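# Set the toppled nest block upright on laser marker table

## Task

Put the nest block, which is lying on its side, back into an upright stance on the laser marker's worktable. It has to stay standing after the robot lets go, and nothing may end up off the table.

## Robot and tools

Robot: two six-joint arms, left_arm and right_arm. Each has a two-finger parallel gripper and a wrist camera. The fingers point along the gripper's +z axis and close along its y axis. end_effector_position is the point between the finger pads, about 1 cm back from the tips. Fixed head cameras: cam_head_left and cam_head_right, each 672x504 pixels, pinhole with radial distortion, fx about 510 and 507.

Frames: the scene frame has its origin at table-top height, midway between the nominal arm bases. +x points out over the table, +z points up, and left_arm sits on the +y side. The arm names do not match the image sides. Calibrated bases in the scene frame: left_arm at (-0.006, +0.242, +0.018) m with quat_wxyz (+1.000, 0, 0, -0.011); right_arm at (+0.016, -0.287, +0.029) m with quat_wxyz (+1.000, 0, 0, +0.022). Both stand upright. Each arm reports its hand pose, velocities and targets in its own base frame. The table and the fixed cameras use the scene frame.

execute_actions(actions, cameras): actions is a list of actions. Each action is a list of up to 15 rows, and each row lasts one control step of 1/30 s. If an action has fewer than 15 rows, its last row repeats to fill the 15 steps. A row always holds 14 numbers in [-1, 1], even when only one arm moves: left_arm dx, dy, dz, rx, ry, rz, opening, then the same seven for right_arm. The first six numbers of each arm are an offset, not a pose. They count from that arm's Hand target at the start of the action, along that arm's own base axes, and every row of the action counts from that same start. The next action starts again from the new Hand target, so sending the same offset twice moves the arm twice. Scale: 1.0 means 0.6 m of travel or 180 degrees of turn. rx, ry, rz form one rotation vector, and the turn pivots on the Hand target's position. A translation longer than 1.0 is scaled back along its line. opening is absolute: +1 is fully open (0.094 m) and -1 is shut. Sending 0 there commands a half-open gripper. To keep a gripper as it is, resend its current opening. An empty actions list just reports the state. cameras lists camera names; ["all"] gives every camera and [] gives none.

move(target, speed, blend, opening_speed, blocking, cameras): target is one 14-number row laid out as above, or a list of up to 15 such rows. Every row is an offset from the Hand targets at the start of the move, not from the row before. The grippers travel in straight lines and take the shorter rotation. All paths finish together, take at least 0.5 s, and stop short of the targets after 10 s. speed is in m/s, from 0.002 to 4.3, default 0.25, and turn rates are limited to twice that number in rad/s. Give one value, or one per target. blend is in metres and rounds the corners at intermediate targets. opening_speed is the rate of opening change per second on the -1 to +1 scale, at least 0.2. Use a low value to close gently. With blocking=false the call returns after about 0.5 s while the motion carries on. Moves do not avoid obstacles or the other arm. Faster moves drift further off the path and hit harder, and aiming far beyond a contact presses harder. The result adds a move: line with the outcome (done, off_target, moving, held, fault) and any limits. limits=paced means a commanded pose was clipped; limits=held means a check withheld steps.

wait(seconds 0 to 10) lets the scene run with the last commands held. stop brakes a running move and needs room to do so. zoom_image(camera, region [x0, y0, x1, y1] in pixels, at most 504x504) enlarges part of the latest image. read_manual returns only licence text. finished_scene(scene) ends the scene for good; call it only after the block stands upright on its own.

Results show, per arm: Hand target (the last commanded pose, which the next offsets start from), end_effector_position in metres and end_effector_quat_wxyz, Joint positions (the last entry is the finger opening in metres), Joint velocities ("within noise" when still), joint torques (the 3rd and 4th wrap at ±28 N m), grip_measured on the opening scale, grip_effort_nm (motor effort, negative while closing, not a pad force), Tool commands, and any MOTOR HOT or fault line.

Control behaviour: at each step the commanded orientation is clipped to within 40 degrees of the measured one. Friction and weight can leave a gripper resting a centimetre or more from its target with no contact at all. An all-zero offset asks for the target again; if a gap remains, send the missing distance as an offset. An arm blocked by an object keeps pushing until you set its target back behind the gripper. grip_measured tracks your command right up to the force limit, so it does not reveal the moment of contact. To release, command an opening well above grip_measured. Pads squeeze at roughly 50 to 64 N each.

Avoid: dropping the block, letting go while it is still moving, slamming or pushing hard, and any contact between the arms; a hard contact between arms can end the scene as a failure, and one gripper must never close on the other's fingers. Keep paths away from an arm's own base, which can flip its shoulder posture, and steer around it instead. Fast moves with a nearly straight arm overshoot. Holding loads, stretching out or pushing against something for a long time heats the motors; at 100 °C that arm goes limp and drops for 30 s or more. Loose objects may get a brief nudge from outside. Any object that falls off the table, or is left lying off it, fails the task.

Each tool is called after "Emit:" in YAML: its name, and indented under it one key for each argument.

## Session

Emit:
execute_actions:
  actions: []

Emit:
zoom_image:
  camera: "cam_head_left"
  region: [300, 160, 500, 310]

Scene clock: 0.00 s.
left_arm: end_effector_position=(+0.2922, -0.1681, +0.1052) grip_measured=+1.000 grip_effort_nm=n/a end_effector_quat_wxyz=(+0.089, +0.059, +0.994, +0.024) | right_arm: end_effector_position=(+0.8399, -0.0849, +0.1767) grip_measured=+1.000 grip_effort_nm=n/a end_effector_quat_wxyz=(-0.478, +0.627, -0.610, -0.076)
Joint positions: left_arm=[-0.587 1.229 0.789 -1.001 -0.131 -0.461 0.094] | right_arm=[-0.263 2.507 2.592 -1.155 -0.92 -1.608 0.094]
Joint velocities: within noise
Joint torques (N m): no reading
Heat: left arm: hottest waist 24 °C; right arm: hottest waist 24 °C.
Hand target: left_arm +0.3016, -0.1743, +0.1167; +0.103, +0.057, +0.993, +0.016 | right_arm +0.8434, -0.0859, +0.1749; -0.480, +0.628, -0.609, -0.073
Tool commands: left_gripper/opening=+1.0 right_gripper/opening=+1.0

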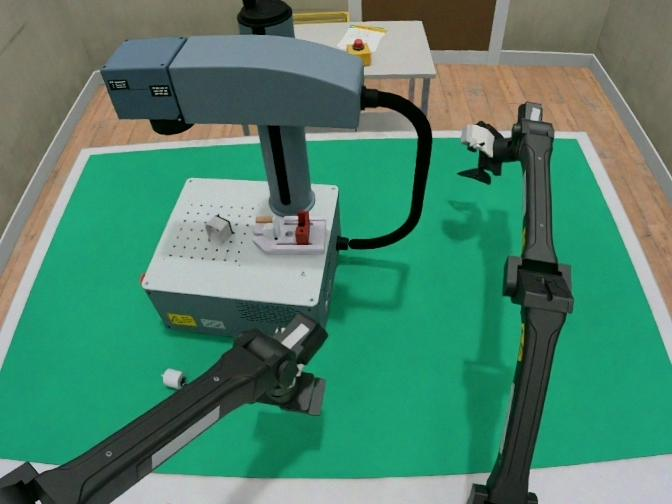

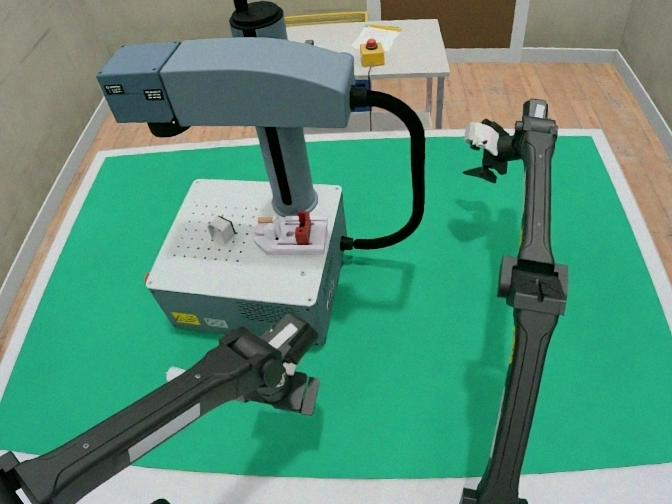

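Scaled by 2.520 from the camera's 672x504 image, which has a finer 960x720 frame.

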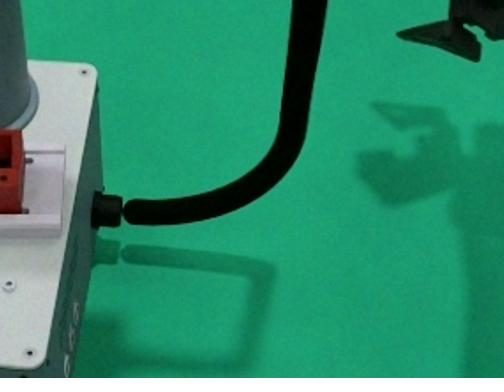

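Emit:
zoom_image:
  camera: "cam_head_left"
  region: [195, 205, 245, 255]

Emit:
zoom_image:
  camera: "cam_head_right"
  region: [195, 205, 245, 255]

Emit:
zoom_image:
  camera: "cam_head_left"
  region: [140, 170, 350, 310]

Emit:
zoom_image:
  camera: "cam_head_left"
  region: [150, 310, 340, 430]

Scaled by 10.080 from the camera's 672x504 image, which has a finer 960x720 frame.

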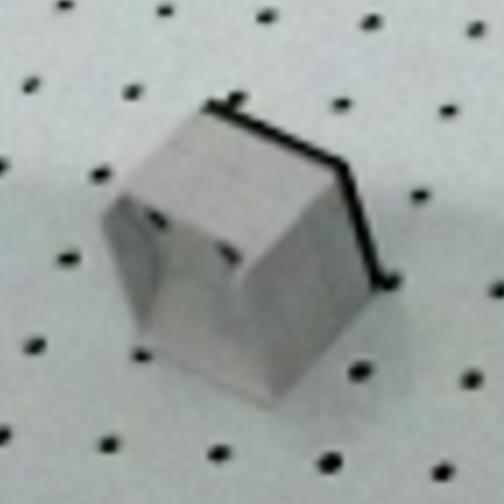

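Scaled by 10.080 from the camera's 672x504 image, which has a finer 960x720 frame.

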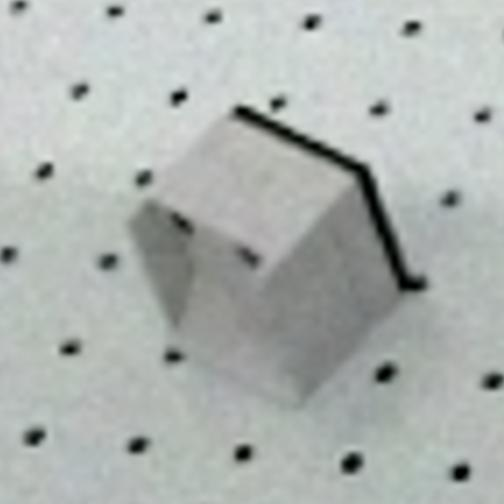

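Scaled by 2.400 from the camera's 672x504 image, which has a finer 960x720 frame.

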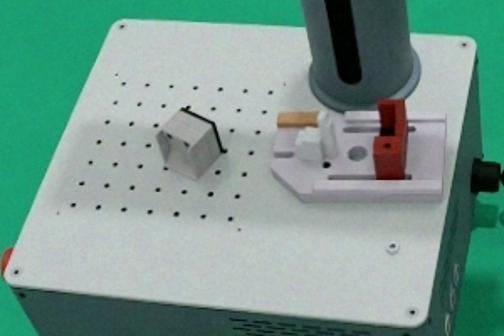

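Scaled by 2.653 from the camera's 672x504 image, which has a finer 960x720 frame.

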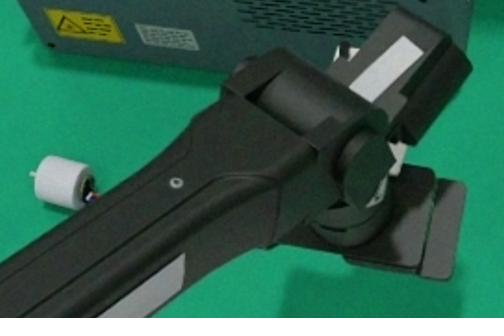

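Emit:
zoom_image:
  camera: "cam_head_left"
  region: [245, 200, 335, 260]

Emit:
zoom_image:
  camera: "cam_head_right"
  region: [245, 200, 335, 260]

Emit:
zoom_image:
  camera: "cam_head_left"
  region: [240, 310, 340, 430]

Emit:
zoom_image:
  camera: "cam_head_left"
  region: [450, 110, 540, 200]

Scaled by 5.600 from the camera's 672x504 image, which has a finer 960x720 frame.

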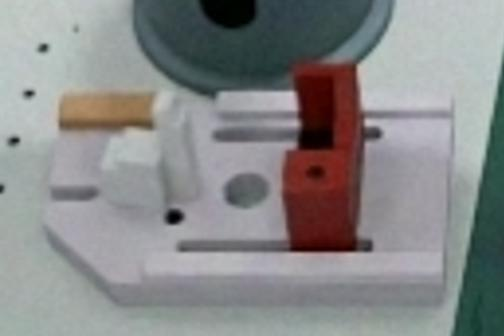

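Scaled by 5.600 from the camera's 672x504 image, which has a finer 960x720 frame.

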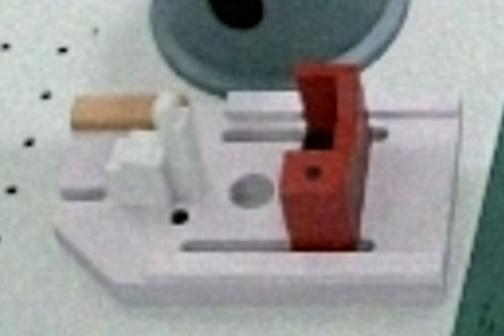

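Scaled by 4.200 from the camera's 672x504 image, which has a finer 960x720 frame.

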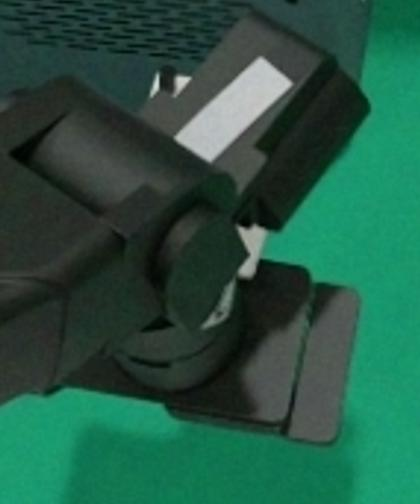

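Scaled by 5.600 from the camera's 672x504 image, which has a finer 960x720 frame.

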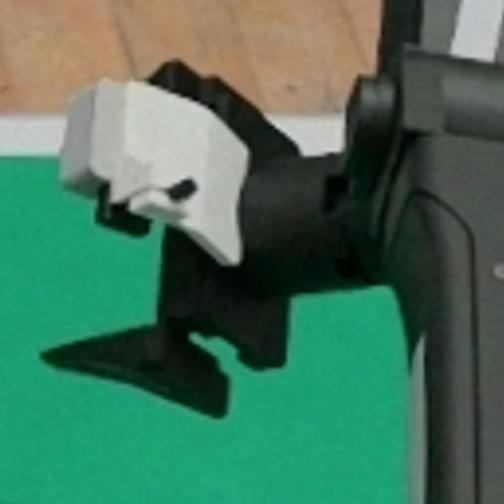

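Emit:
move:
  target:
    - [0.05,0.1,0.317,-0.05,-0.12,-0.05,0.2,0,0,0,0,0,0,1]
    - [0.38,0.37,0.317,-0.136,-0.3285,-0.148,0.2,0,0,0,0,0,0,1]
  speed: 0.4
  blend: 0.05
  cameras: ["all"]

Emit:
zoom_image:
  camera: "cam_head_left"
  region: [160, 180, 280, 300]

Emit:
zoom_image:
  camera: "cam_head_right"
  region: [160, 180, 280, 300]

Scene clock: 6.93 s.
left_arm: end_effector_position=(+0.5106, +0.0385, +0.2691) grip_measured=+0.202 grip_effort_nm=-0.046 end_effector_quat_wxyz=(+0.554, +0.226, +0.776, -0.199) | right_arm: end_effector_position=(+0.8399, -0.0849, +0.1767) grip_measured=+1.000 grip_effort_nm=-0.022 end_effector_quat_wxyz=(-0.478, +0.627, -0.610, -0.076)
Joint positions: left_arm=[0.343 1.306 0.887 -0.1 0.904 0.36 0.056] | right_arm=[-0.263 2.507 2.592 -1.155 -0.92 -1.608 0.094]
Joint torques (N m): left_arm=[1.14 -10.46 13.79 2.47 0.22 -0.07] | right_arm=[1.2 -25.29 13.38 1.39 -0.81 0]
Heat: left arm: hottest elbow 25 °C; right arm: hottest shoulder 25 °C.
Hand target: left_arm +0.5296, +0.0477, +0.3068; +0.581, +0.236, +0.758, -0.181 | right_arm +0.8434, -0.0859, +0.1749; -0.480, +0.628, -0.609, -0.073
Off the commanded pose: left_arm 0.043 m, 4 deg | right_arm 0.004 m, 1 deg.
move: off_target (left_arm)

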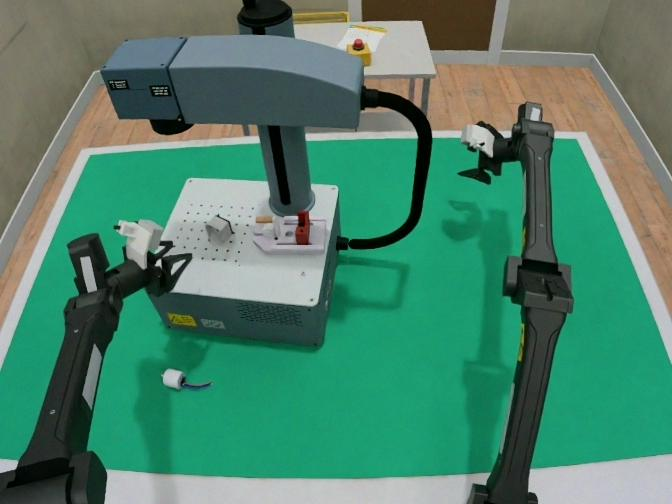

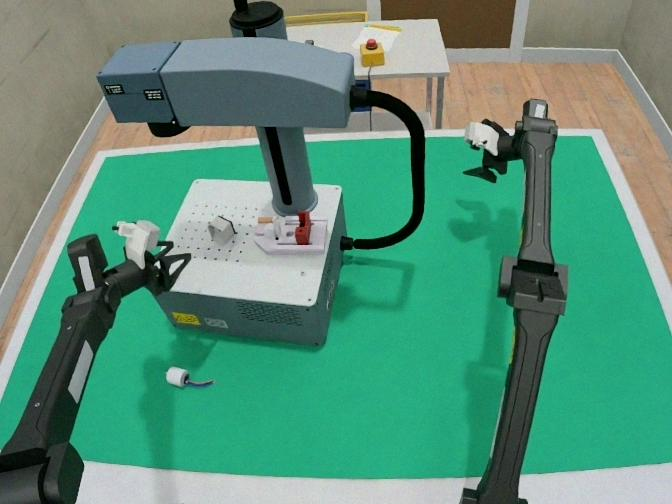

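Scaled by 4.200 from the camera's 672x504 image, which has a finer 960x720 frame.

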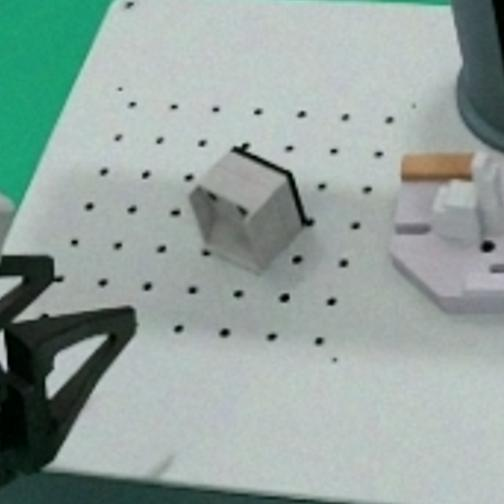

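Scaled by 4.200 from the camera's 672x504 image, which has a finer 960x720 frame.

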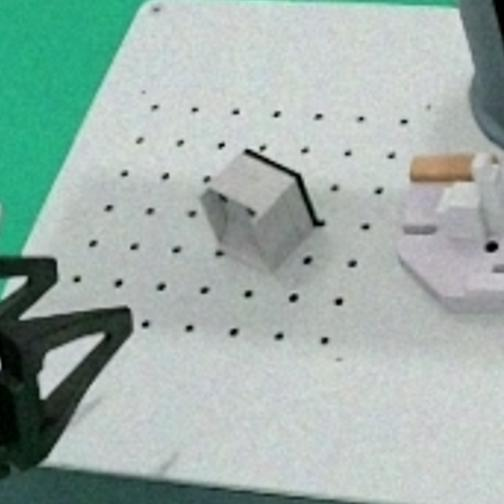

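Emit:
move:
  target: [0.076,-0.013,-0.12,0,0,0,0.4,0,0,0,0,0,0,1]
  speed: 0.2
  cameras: ["all"]

Emit:
zoom_image:
  camera: "cam_head_left"
  region: [170, 190, 260, 280]

Emit:
zoom_image:
  camera: "cam_head_right"
  region: [170, 190, 260, 280]

Scene clock: 10.63 s.
left_arm: end_effector_position=(+0.5554, +0.0401, +0.2025) grip_measured=+0.398 grip_effort_nm=0.154 end_effector_quat_wxyz=(+0.557, +0.223, +0.776, -0.194) | right_arm: end_effector_position=(+0.8399, -0.0849, +0.1767) grip_measured=+1.000 grip_effort_nm=-0.022 end_effector_quat_wxyz=(-0.478, +0.627, -0.610, -0.076)
Joint positions: left_arm=[0.31 1.511 0.887 0.137 0.863 0.327 0.066] | right_arm=[-0.263 2.507 2.592 -1.155 -0.92 -1.608 0.094]
Joint torques (N m): left_arm=[-0.44 -13.27 12.05 2.52 0.04 -0.07] | right_arm=[1.44 -25.35 13.38 1.25 -0.77 -0.02]
Heat: left arm: hottest elbow 26 °C; right arm: hottest shoulder 26 °C.
Hand target: left_arm +0.5752, +0.0398, +0.2348; +0.581, +0.236, +0.757, -0.181 | right_arm +0.8434, -0.0859, +0.1749; -0.480, +0.628, -0.609, -0.073
Off the commanded pose: left_arm 0.038 m, 4 deg | right_arm 0.004 m, 1 deg.
move: off_target (left_arm)

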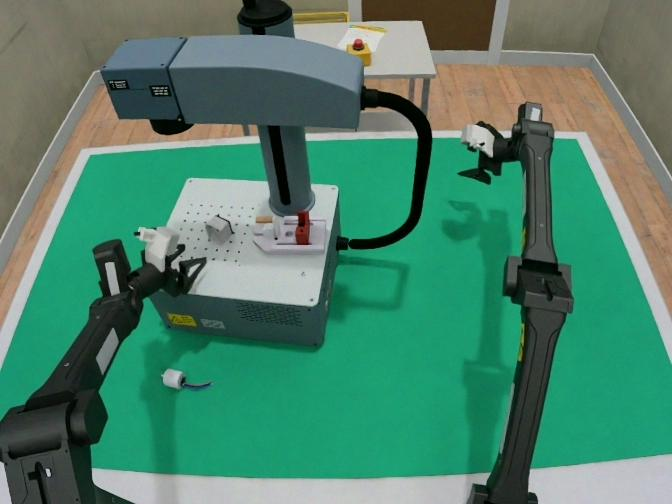

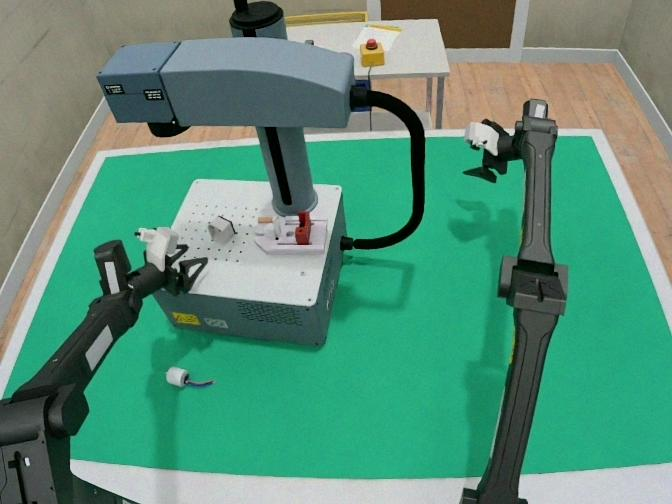

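Scaled by 5.600 from the camera's 672x504 image, which has a finer 960x720 frame.

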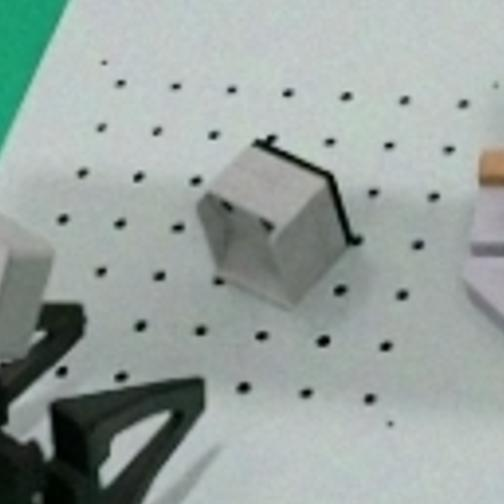

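Scaled by 5.600 from the camera's 672x504 image, which has a finer 960x720 frame.

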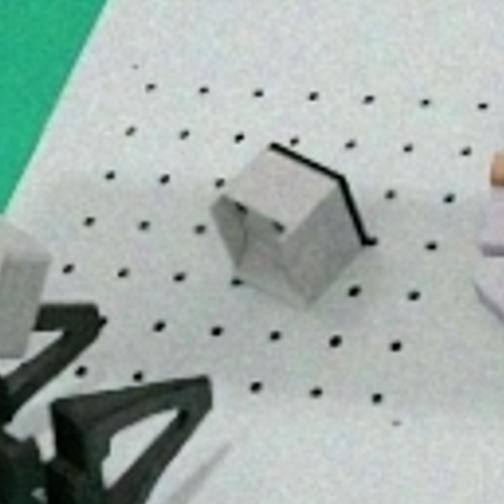

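Emit:
move:
  target: [0.075,-0.052,-0.008,0,0,0,0.4,0,0,0,0,0,0,1]
  speed: 0.15
  cameras: ["all"]

Emit:
zoom_image:
  camera: "cam_head_left"
  region: [170, 190, 260, 280]

Emit:
zoom_image:
  camera: "cam_head_right"
  region: [170, 190, 260, 280]

Scene clock: 13.17 s.
left_arm: end_effector_position=(+0.5969, +0.0090, +0.1988) grip_measured=+0.398 grip_effort_nm=0.154 end_effector_quat_wxyz=(+0.557, +0.225, +0.776, -0.191) | right_arm: end_effector_position=(+0.8399, -0.0849, +0.1767) grip_measured=+1.000 grip_effort_nm=-0.022 end_effector_quat_wxyz=(-0.478, +0.627, -0.610, -0.076)
Joint positions: left_arm=[0.22 1.593 0.967 0.178 0.782 0.278 0.066] | right_arm=[-0.263 2.507 2.592 -1.155 -0.92 -1.608 0.094]
Joint torques (N m): left_arm=[-0.09 -13.57 12.68 2.59 0.01 -0.06] | right_arm=[1.03 -25.23 13.44 1.25 -0.81 0.03]
Heat: left arm: hottest elbow 27 °C; right arm: hottest shoulder 26 °C.
Hand target: left_arm +0.6202, +0.0087, +0.2299; +0.581, +0.236, +0.758, -0.181 | right_arm +0.8434, -0.0859, +0.1749; -0.480, +0.628, -0.609, -0.073
Off the commanded pose: left_arm 0.039 m, 4 deg | right_arm 0.004 m, 1 deg.
move: off_target (left_arm)

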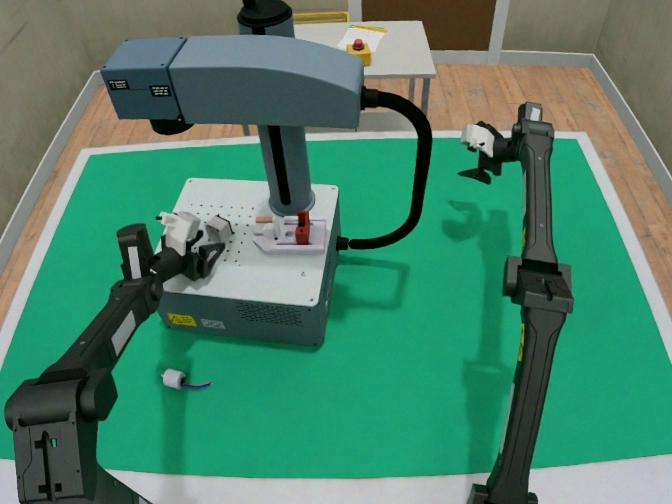

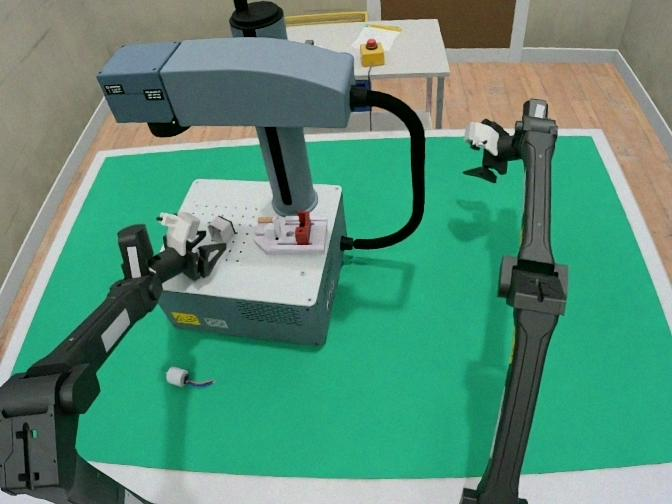

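Scaled by 5.600 from the camera's 672x504 image, which has a finer 960x720 frame.

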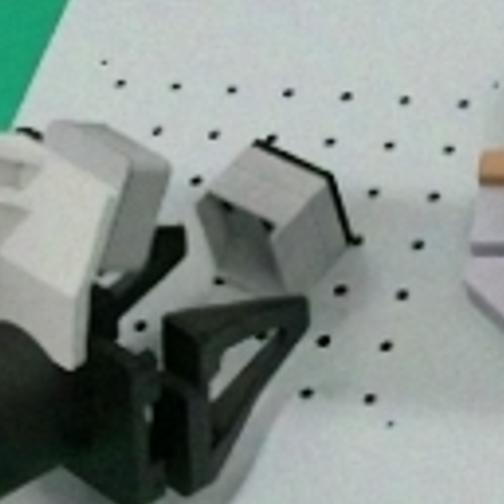

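Scaled by 5.600 from the camera's 672x504 image, which has a finer 960x720 frame.

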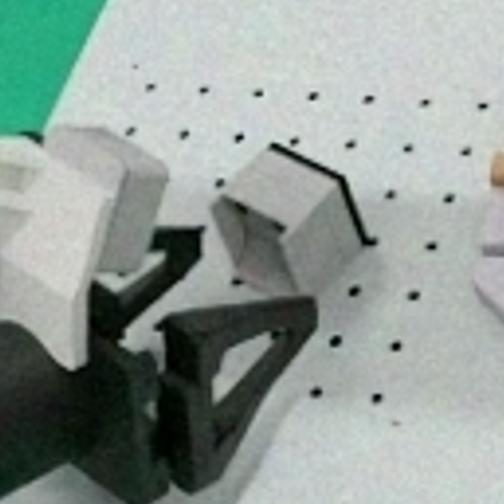

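Emit:
move:
  target: [0.04,-0.028,0.005,0,0,0,0.4,0,0,0,0,0,0,1]
  speed: 0.15
  cameras: ["all"]

Emit:
zoom_image:
  camera: "cam_head_left"
  region: [170, 190, 260, 280]

Emit:
zoom_image:
  camera: "cam_head_right"
  region: [170, 190, 260, 280]

Scene clock: 14.63 s.
left_arm: end_effector_position=(+0.6210, -0.0058, +0.2016) grip_measured=+0.398 grip_effort_nm=0.154 end_effector_quat_wxyz=(+0.557, +0.226, +0.776, -0.190) | right_arm: end_effector_position=(+0.8399, -0.0849, +0.1767) grip_measured=+1.000 grip_effort_nm=-0.017 end_effector_quat_wxyz=(-0.478, +0.627, -0.610, -0.076)
Joint positions: left_arm=[0.18 1.636 1.027 0.178 0.743 0.257 0.066] | right_arm=[-0.263 2.507 2.592 -1.155 -0.92 -1.608 0.094]
Joint torques (N m): left_arm=[-0.38 -14.39 12.88 2.43 -0.01 -0.07] | right_arm=[1.38 -25.88 13.26 1.09 -0.77 0.01]
Heat: left arm: hottest elbow 28 °C; right arm: hottest shoulder 26 °C.
Hand target: left_arm +0.6442, -0.0081, +0.2332; +0.581, +0.236, +0.757, -0.181 | right_arm +0.8434, -0.0859, +0.1749; -0.480, +0.628, -0.609, -0.073
Off the commanded pose: left_arm 0.039 m, 4 deg | right_arm 0.004 m, 1 deg.
move: off_target (left_arm)

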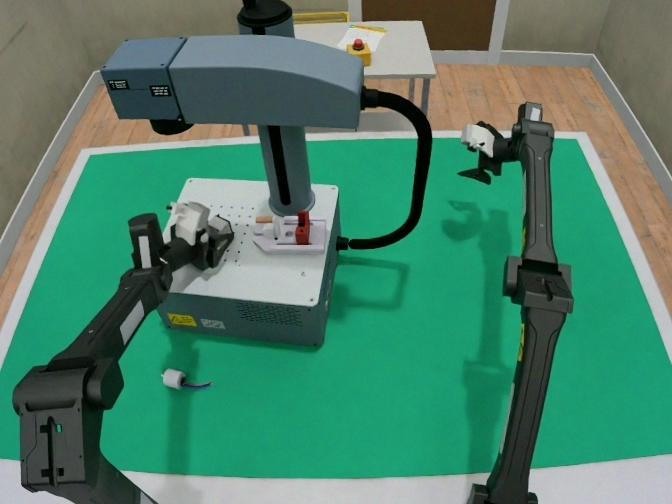

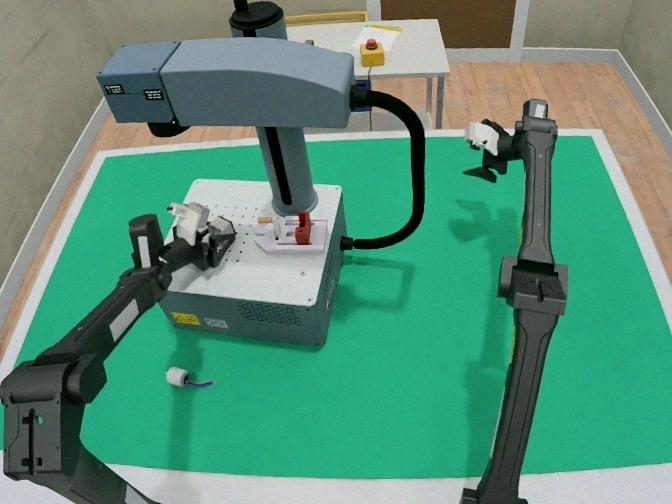

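Scaled by 5.600 from the camera's 672x504 image, which has a finer 960x720 frame.

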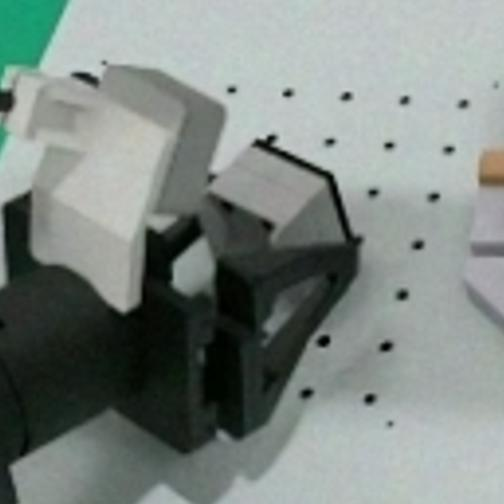

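Scaled by 5.600 from the camera's 672x504 image, which has a finer 960x720 frame.

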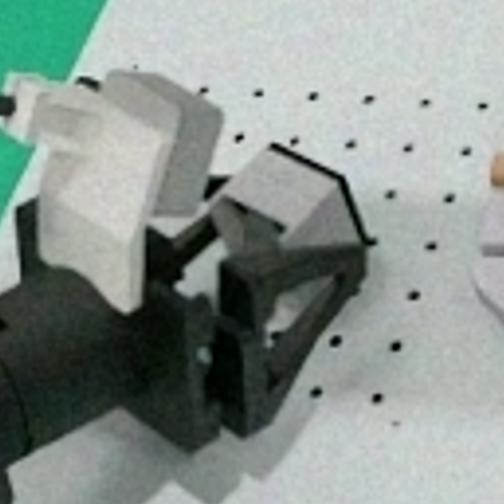

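Emit:
move:
  target: [0,0,0,0,0,0,-0.5,0,0,0,0,0,0,1]
  opening_speed: 0.6
  cameras: ["all"]

Emit:
zoom_image:
  camera: "cam_head_left"
  region: [170, 190, 260, 280]

Scene clock: 16.83 s.
left_arm: end_effector_position=(+0.6214, -0.0055, +0.2015) grip_measured=-0.140 grip_effort_nm=-0.974 end_effector_quat_wxyz=(+0.557, +0.225, +0.777, -0.189) | right_arm: end_effector_position=(+0.8399, -0.0849, +0.1767) grip_measured=+1.000 grip_effort_nm=-0.022 end_effector_quat_wxyz=(-0.478, +0.627, -0.610, -0.076)
Joint positions: left_arm=[0.18 1.637 1.028 0.178 0.741 0.256 0.04] | right_arm=[-0.263 2.507 2.592 -1.155 -0.92 -1.608 0.094]
Joint torques (N m): left_arm=[-0.32 -14.39 12.88 2.44 0.06 -0.06] | right_arm=[1.38 -25.29 13.3 1.24 -0.78 0.04]
Heat: left arm: hottest elbow 29 °C; right arm: hottest shoulder 27 °C.
Hand target: left_arm +0.6442, -0.0082, +0.2331; +0.581, +0.236, +0.757, -0.181 | right_arm +0.8434, -0.0859, +0.1749; -0.480, +0.628, -0.609, -0.073
Off the commanded pose: left_arm 0.039 m, 4 deg | right_arm 0.004 m, 1 deg.
move: off_target (left_arm)

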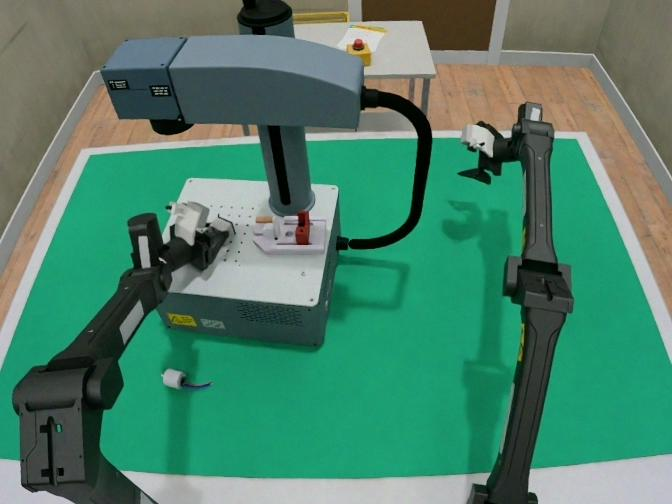

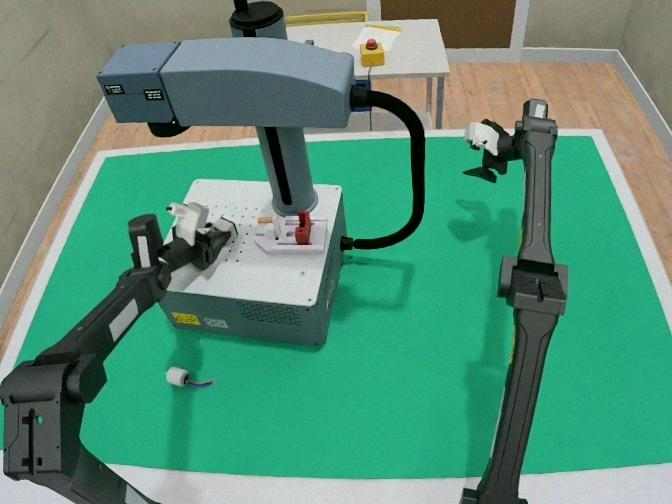

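Scaled by 5.600 from the camera's 672x504 image, which has a finer 960x720 frame.

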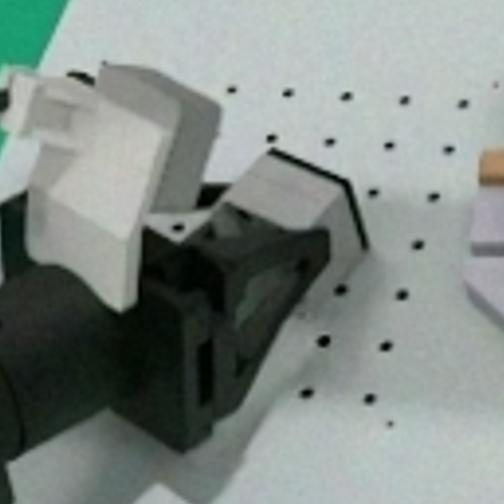

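Emit:
move:
  target:
    - [0,0,0.13,0,0,0,-0.5,0,0,0,0,0,0,1]
    - [-0.1,0.024,0.12,0.154,0.494,0.149,-0.5,0,0,0,0,0,0,1]
  speed: 0.3
  cameras: ["all"]

Emit:
zoom_image:
  camera: "cam_head_left"
  region: [170, 190, 260, 280]

Emit:
zoom_image:
  camera: "cam_head_right"
  region: [170, 190, 260, 280]

Scene clock: 22.30 s.
left_arm: end_effector_position=(+0.5671, +0.0728, +0.2761) grip_measured=-0.141 grip_effort_nm=-0.974 end_effector_quat_wxyz=(+0.009, -0.050, +0.999, +0.009) | right_arm: end_effector_position=(+0.8399, -0.0849, +0.1767) grip_measured=+1.000 grip_effort_nm=-0.017 end_effector_quat_wxyz=(-0.478, +0.627, -0.610, -0.076)
Joint positions: left_arm=[0.123 1.839 1.955 -1.667 -0.017 0.024 0.04] | right_arm=[-0.263 2.507 2.592 -1.155 -0.92 -1.608 0.094]
Joint torques (N m): left_arm=[-9.52 -18.84 12.68 -0.2 -0.2 -0.07] | right_arm=[1.49 -26.17 13.15 1.4 -0.79 -0.02]
Heat: left arm: hottest elbow 32 °C; right arm: hottest shoulder 27 °C.
Hand target: left_arm +0.5842, +0.0063, +0.3051; -0.148, -0.001, +0.989, +0.000 | right_arm +0.8434, -0.0859, +0.1749; -0.480, +0.628, -0.609, -0.073
Off the commanded pose: left_arm 0.075 m, 19 deg | right_arm 0.004 m, 1 deg.
joint sent to its limit (left arm) — joint 4 (wrist pitch), lower limit. The joint targets are off in position and orientation.
move: off_target (left_arm)

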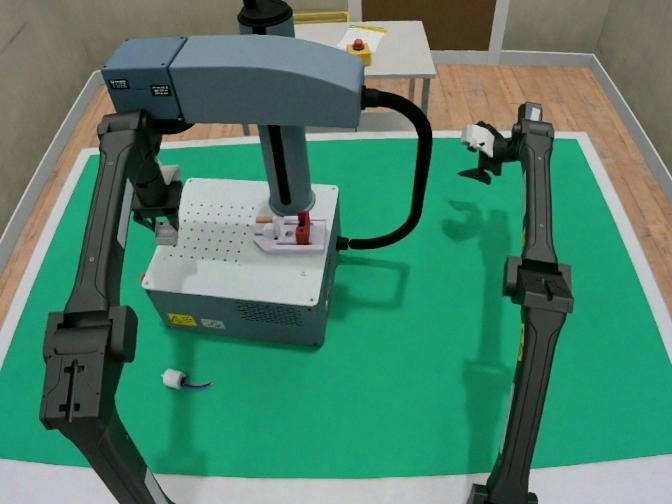

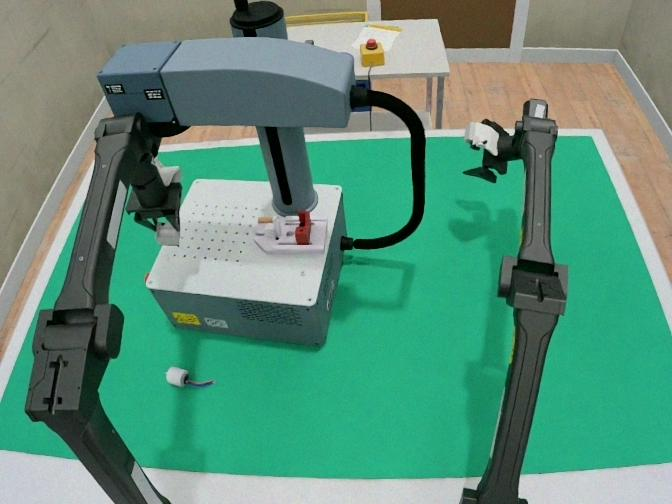

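Scaled by 5.600 from the camera's 672x504 image, which has a finer 960x720 frame.

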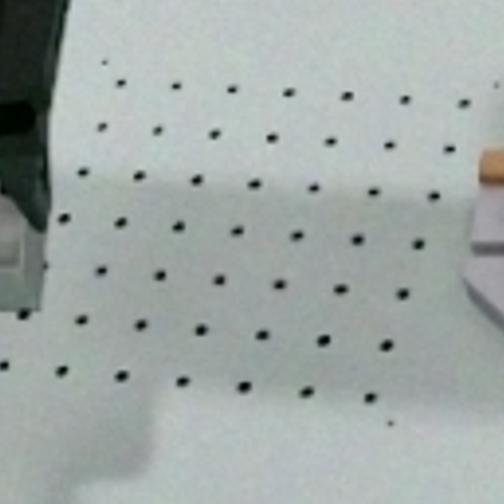

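Scaled by 5.600 from the camera's 672x504 image, which has a finer 960x720 frame.

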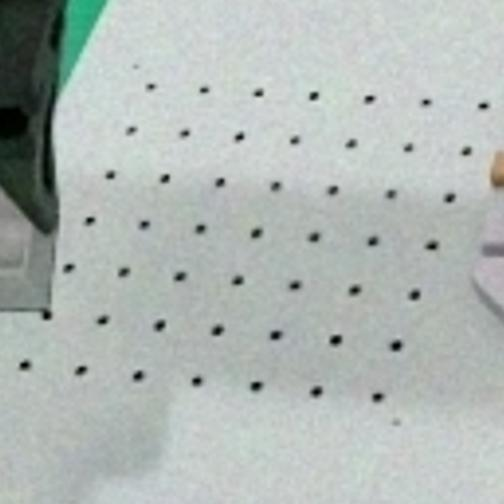

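Emit:
move:
  target:
    - [-0.04,0.14,-0.04,0,-0.083,0,-0.5,0,0,0,0,0,0,1]
    - [-0.14,0.14,-0.04,0,-0.083,0,-0.5,0,0,0,0,0,0,1]
  speed: 0.2
  cameras: ["all"]

Emit:
zoom_image:
  camera: "cam_head_left"
  region: [100, 180, 220, 300]

Scene clock: 25.23 s.
left_arm: end_effector_position=(+0.5067, +0.0858, +0.2738) grip_measured=-0.141 grip_effort_nm=-0.979 end_effector_quat_wxyz=(-0.021, +0.000, +1.000, +0.000) | right_arm: end_effector_position=(+0.8399, -0.0849, +0.1767) grip_measured=+1.000 grip_effort_nm=-0.022 end_effector_quat_wxyz=(-0.478, +0.627, -0.610, -0.076)
Joint positions: left_arm=[0.166 1.713 1.776 -1.674 -0.007 0.166 0.04] | right_arm=[-0.263 2.507 2.592 -1.155 -0.92 -1.608 0.094]
Joint torques (N m): left_arm=[1.61 -17.79 7.77 0.05 -0.09 0.14] | right_arm=[0.79 -25.47 13.41 1.2 -0.77 0.03]
Heat: left arm: hottest elbow 33 °C; right arm: hottest shoulder 28 °C.
Hand target: left_arm +0.5003, +0.0903, +0.2811; -0.018, +0.000, +1.000, +0.000 | right_arm +0.8434, -0.0859, +0.1749; -0.480, +0.628, -0.609, -0.073
Off the commanded pose: left_arm 0.011 m, 0 deg | right_arm 0.004 m, 1 deg.
move: off_target (left_arm)

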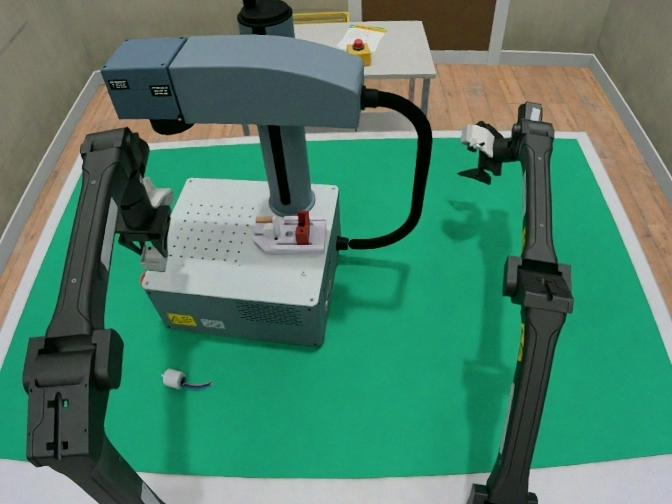

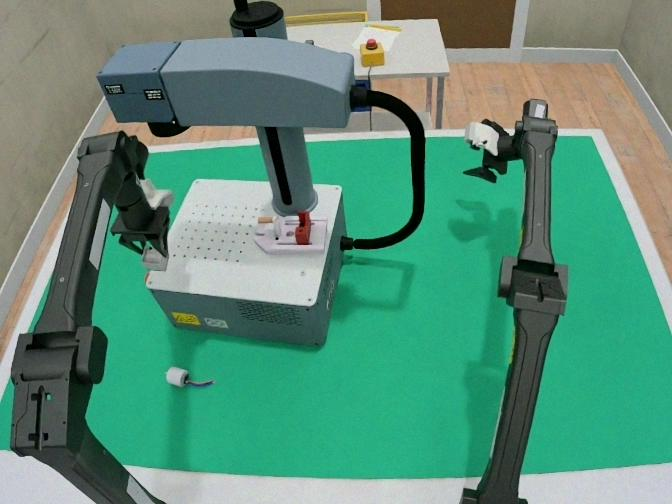

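Scaled by 4.200 from the camera's 672x504 image, which has a finer 960x720 frame.

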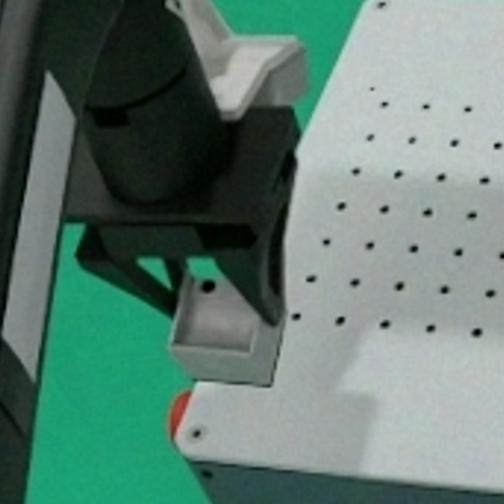

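Emit:
move:
  target:
    - [0.033,-0.367,0.0,0.077,0.065,-0.551,-0.5,0,0,0,0,0,0,1]
  speed: 0.3
  cameras: ["all"]

Emit:
zoom_image:
  camera: "cam_head_left"
  region: [200, 190, 320, 310]

Emit:
zoom_image:
  camera: "cam_head_right"
  region: [200, 190, 320, 310]

Scene clock: 30.67 s.
left_arm: end_effector_position=(+0.5050, -0.1212, +0.2530) grip_measured=-0.169 grip_effort_nm=-0.974 end_effector_quat_wxyz=(-0.122, +0.754, +0.637, +0.105) | right_arm: end_effector_position=(+0.8399, -0.0849, +0.1767) grip_measured=+1.000 grip_effort_nm=-0.022 end_effector_quat_wxyz=(-0.478, +0.627, -0.610, -0.076)
Joint positions: left_arm=[-0.335 1.761 1.761 -1.677 -0.307 1.387 0.039] | right_arm=[-0.263 2.507 2.592 -1.155 -0.92 -1.608 0.094]
Joint torques (N m): left_arm=[-0.03 -17.14 13.49 -0.03 -0.35 0.15] | right_arm=[1.2 -25.99 13.2 1.1 -0.78 0]
Heat: left arm: hottest elbow 33 °C; right arm: hottest shoulder 29 °C.
Hand target: left_arm +0.5201, -0.1298, +0.2812; -0.100, +0.756, +0.636, +0.120 | right_arm +0.8434, -0.0859, +0.1749; -0.480, +0.628, -0.609, -0.073
Off the commanded pose: left_arm 0.033 m, 3 deg | right_arm 0.004 m, 1 deg.
joint sent to its limit (left arm) — joint 4 (wrist pitch), lower limit. The joint targets still meet the commanded pose.
move: off_target (left_arm)

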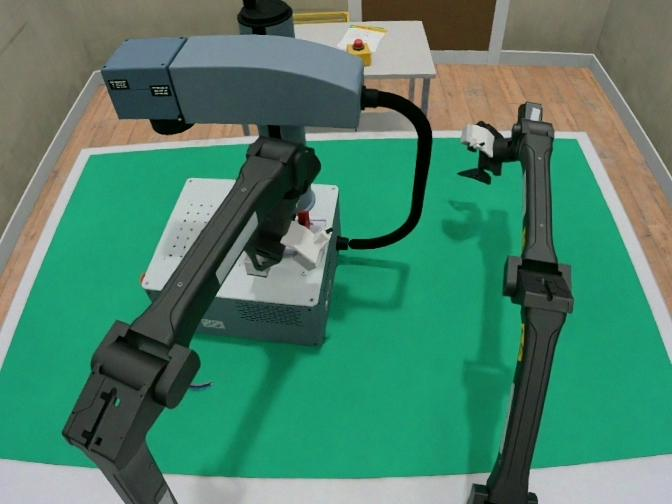

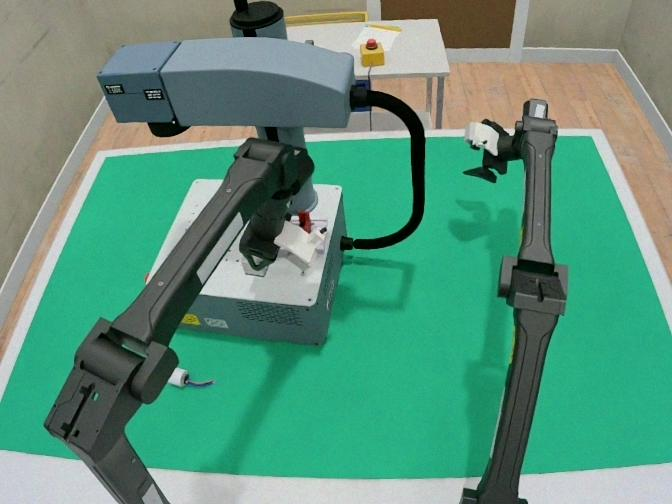

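Scaled by 4.200 from the camera's 672x504 image, which has a finer 960x720 frame.

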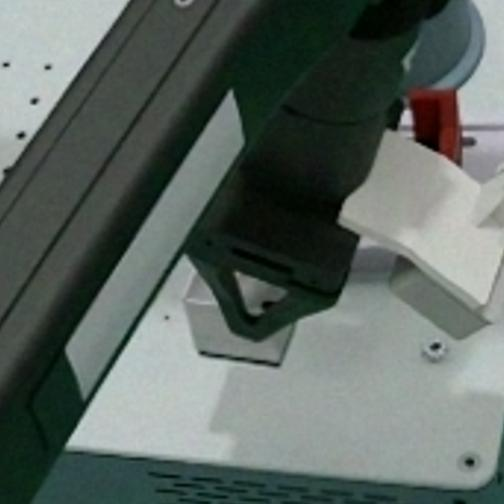

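Scaled by 4.200 from the camera's 672x504 image, which has a finer 960x720 frame.

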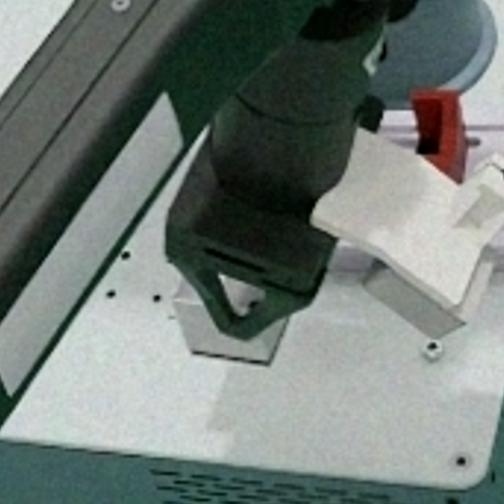

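Emit:
move:
  target: [0,0,-0.075,0,0,0,-0.5,0,0,0,0,0,0,1]
  speed: 0.1
  cameras: ["all"]

Emit:
zoom_image:
  camera: "cam_head_left"
  region: [220, 220, 290, 290]

Emit:
zoom_image:
  camera: "cam_head_right"
  region: [220, 220, 290, 290]

Scene clock: 32.70 s.
left_arm: end_effector_position=(+0.5204, -0.1266, +0.2345) grip_measured=-0.169 grip_effort_nm=-0.974 end_effector_quat_wxyz=(-0.104, +0.753, +0.640, +0.116) | right_arm: end_effector_position=(+0.8399, -0.0849, +0.1767) grip_measured=+1.000 grip_effort_nm=-0.022 end_effector_quat_wxyz=(-0.478, +0.627, -0.610, -0.076)
Joint positions: left_arm=[-0.335 1.78 1.74 -1.596 -0.307 1.388 0.039] | right_arm=[-0.263 2.507 2.592 -1.155 -0.92 -1.608 0.094]
Joint torques (N m): left_arm=[0.03 -17.61 7.88 0.61 -0.33 0.1] | right_arm=[0.85 -25.47 13.26 1.14 -0.89 -0.02]
Heat: left arm: hottest elbow 33 °C; right arm: hottest shoulder 29 °C.
Hand target: left_arm +0.5201, -0.1298, +0.2361; -0.101, +0.756, +0.636, +0.120 | right_arm +0.8434, -0.0859, +0.1749; -0.480, +0.628, -0.609, -0.073
Off the commanded pose: left_arm 0.004 m, 1 deg | right_arm 0.004 m, 1 deg.
move: done

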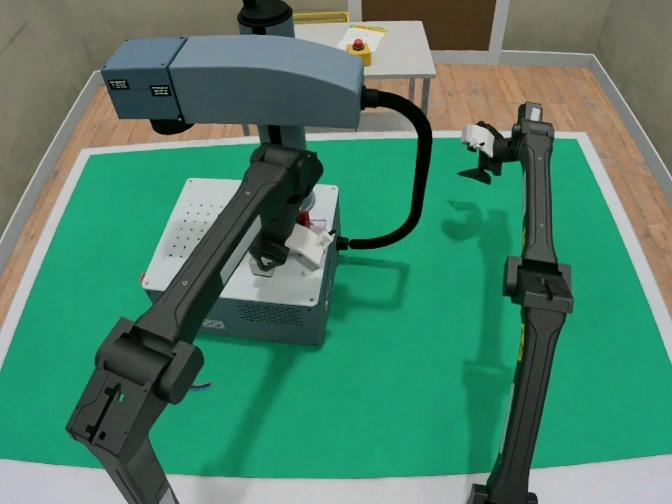

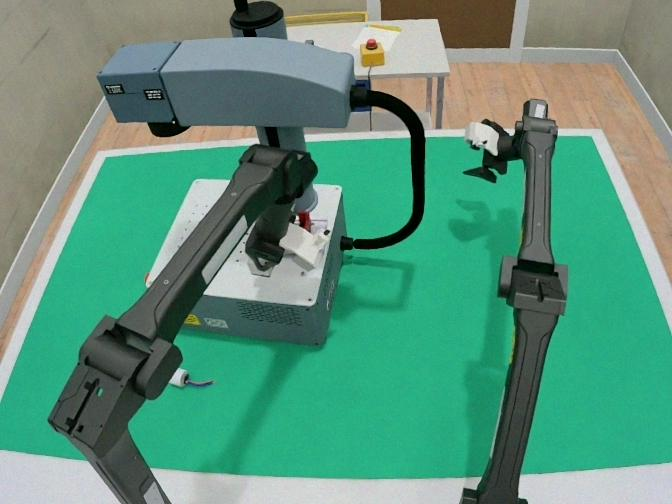

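Scaled by 7.200 from the camera's 672x504 image, which has a finer 960x720 frame.

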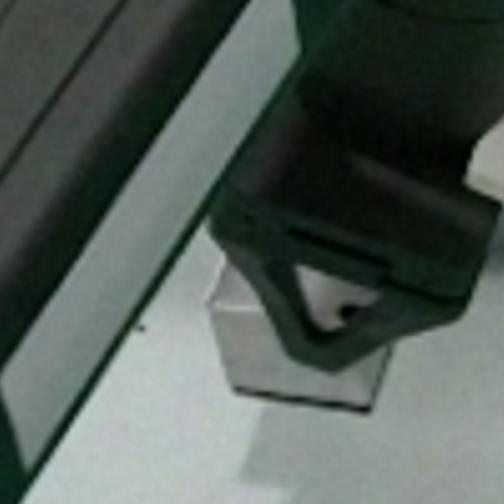

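Scaled by 7.200 from the camera's 672x504 image, which has a finer 960x720 frame.

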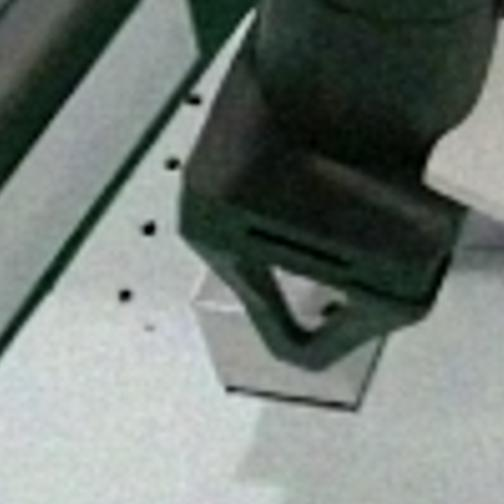

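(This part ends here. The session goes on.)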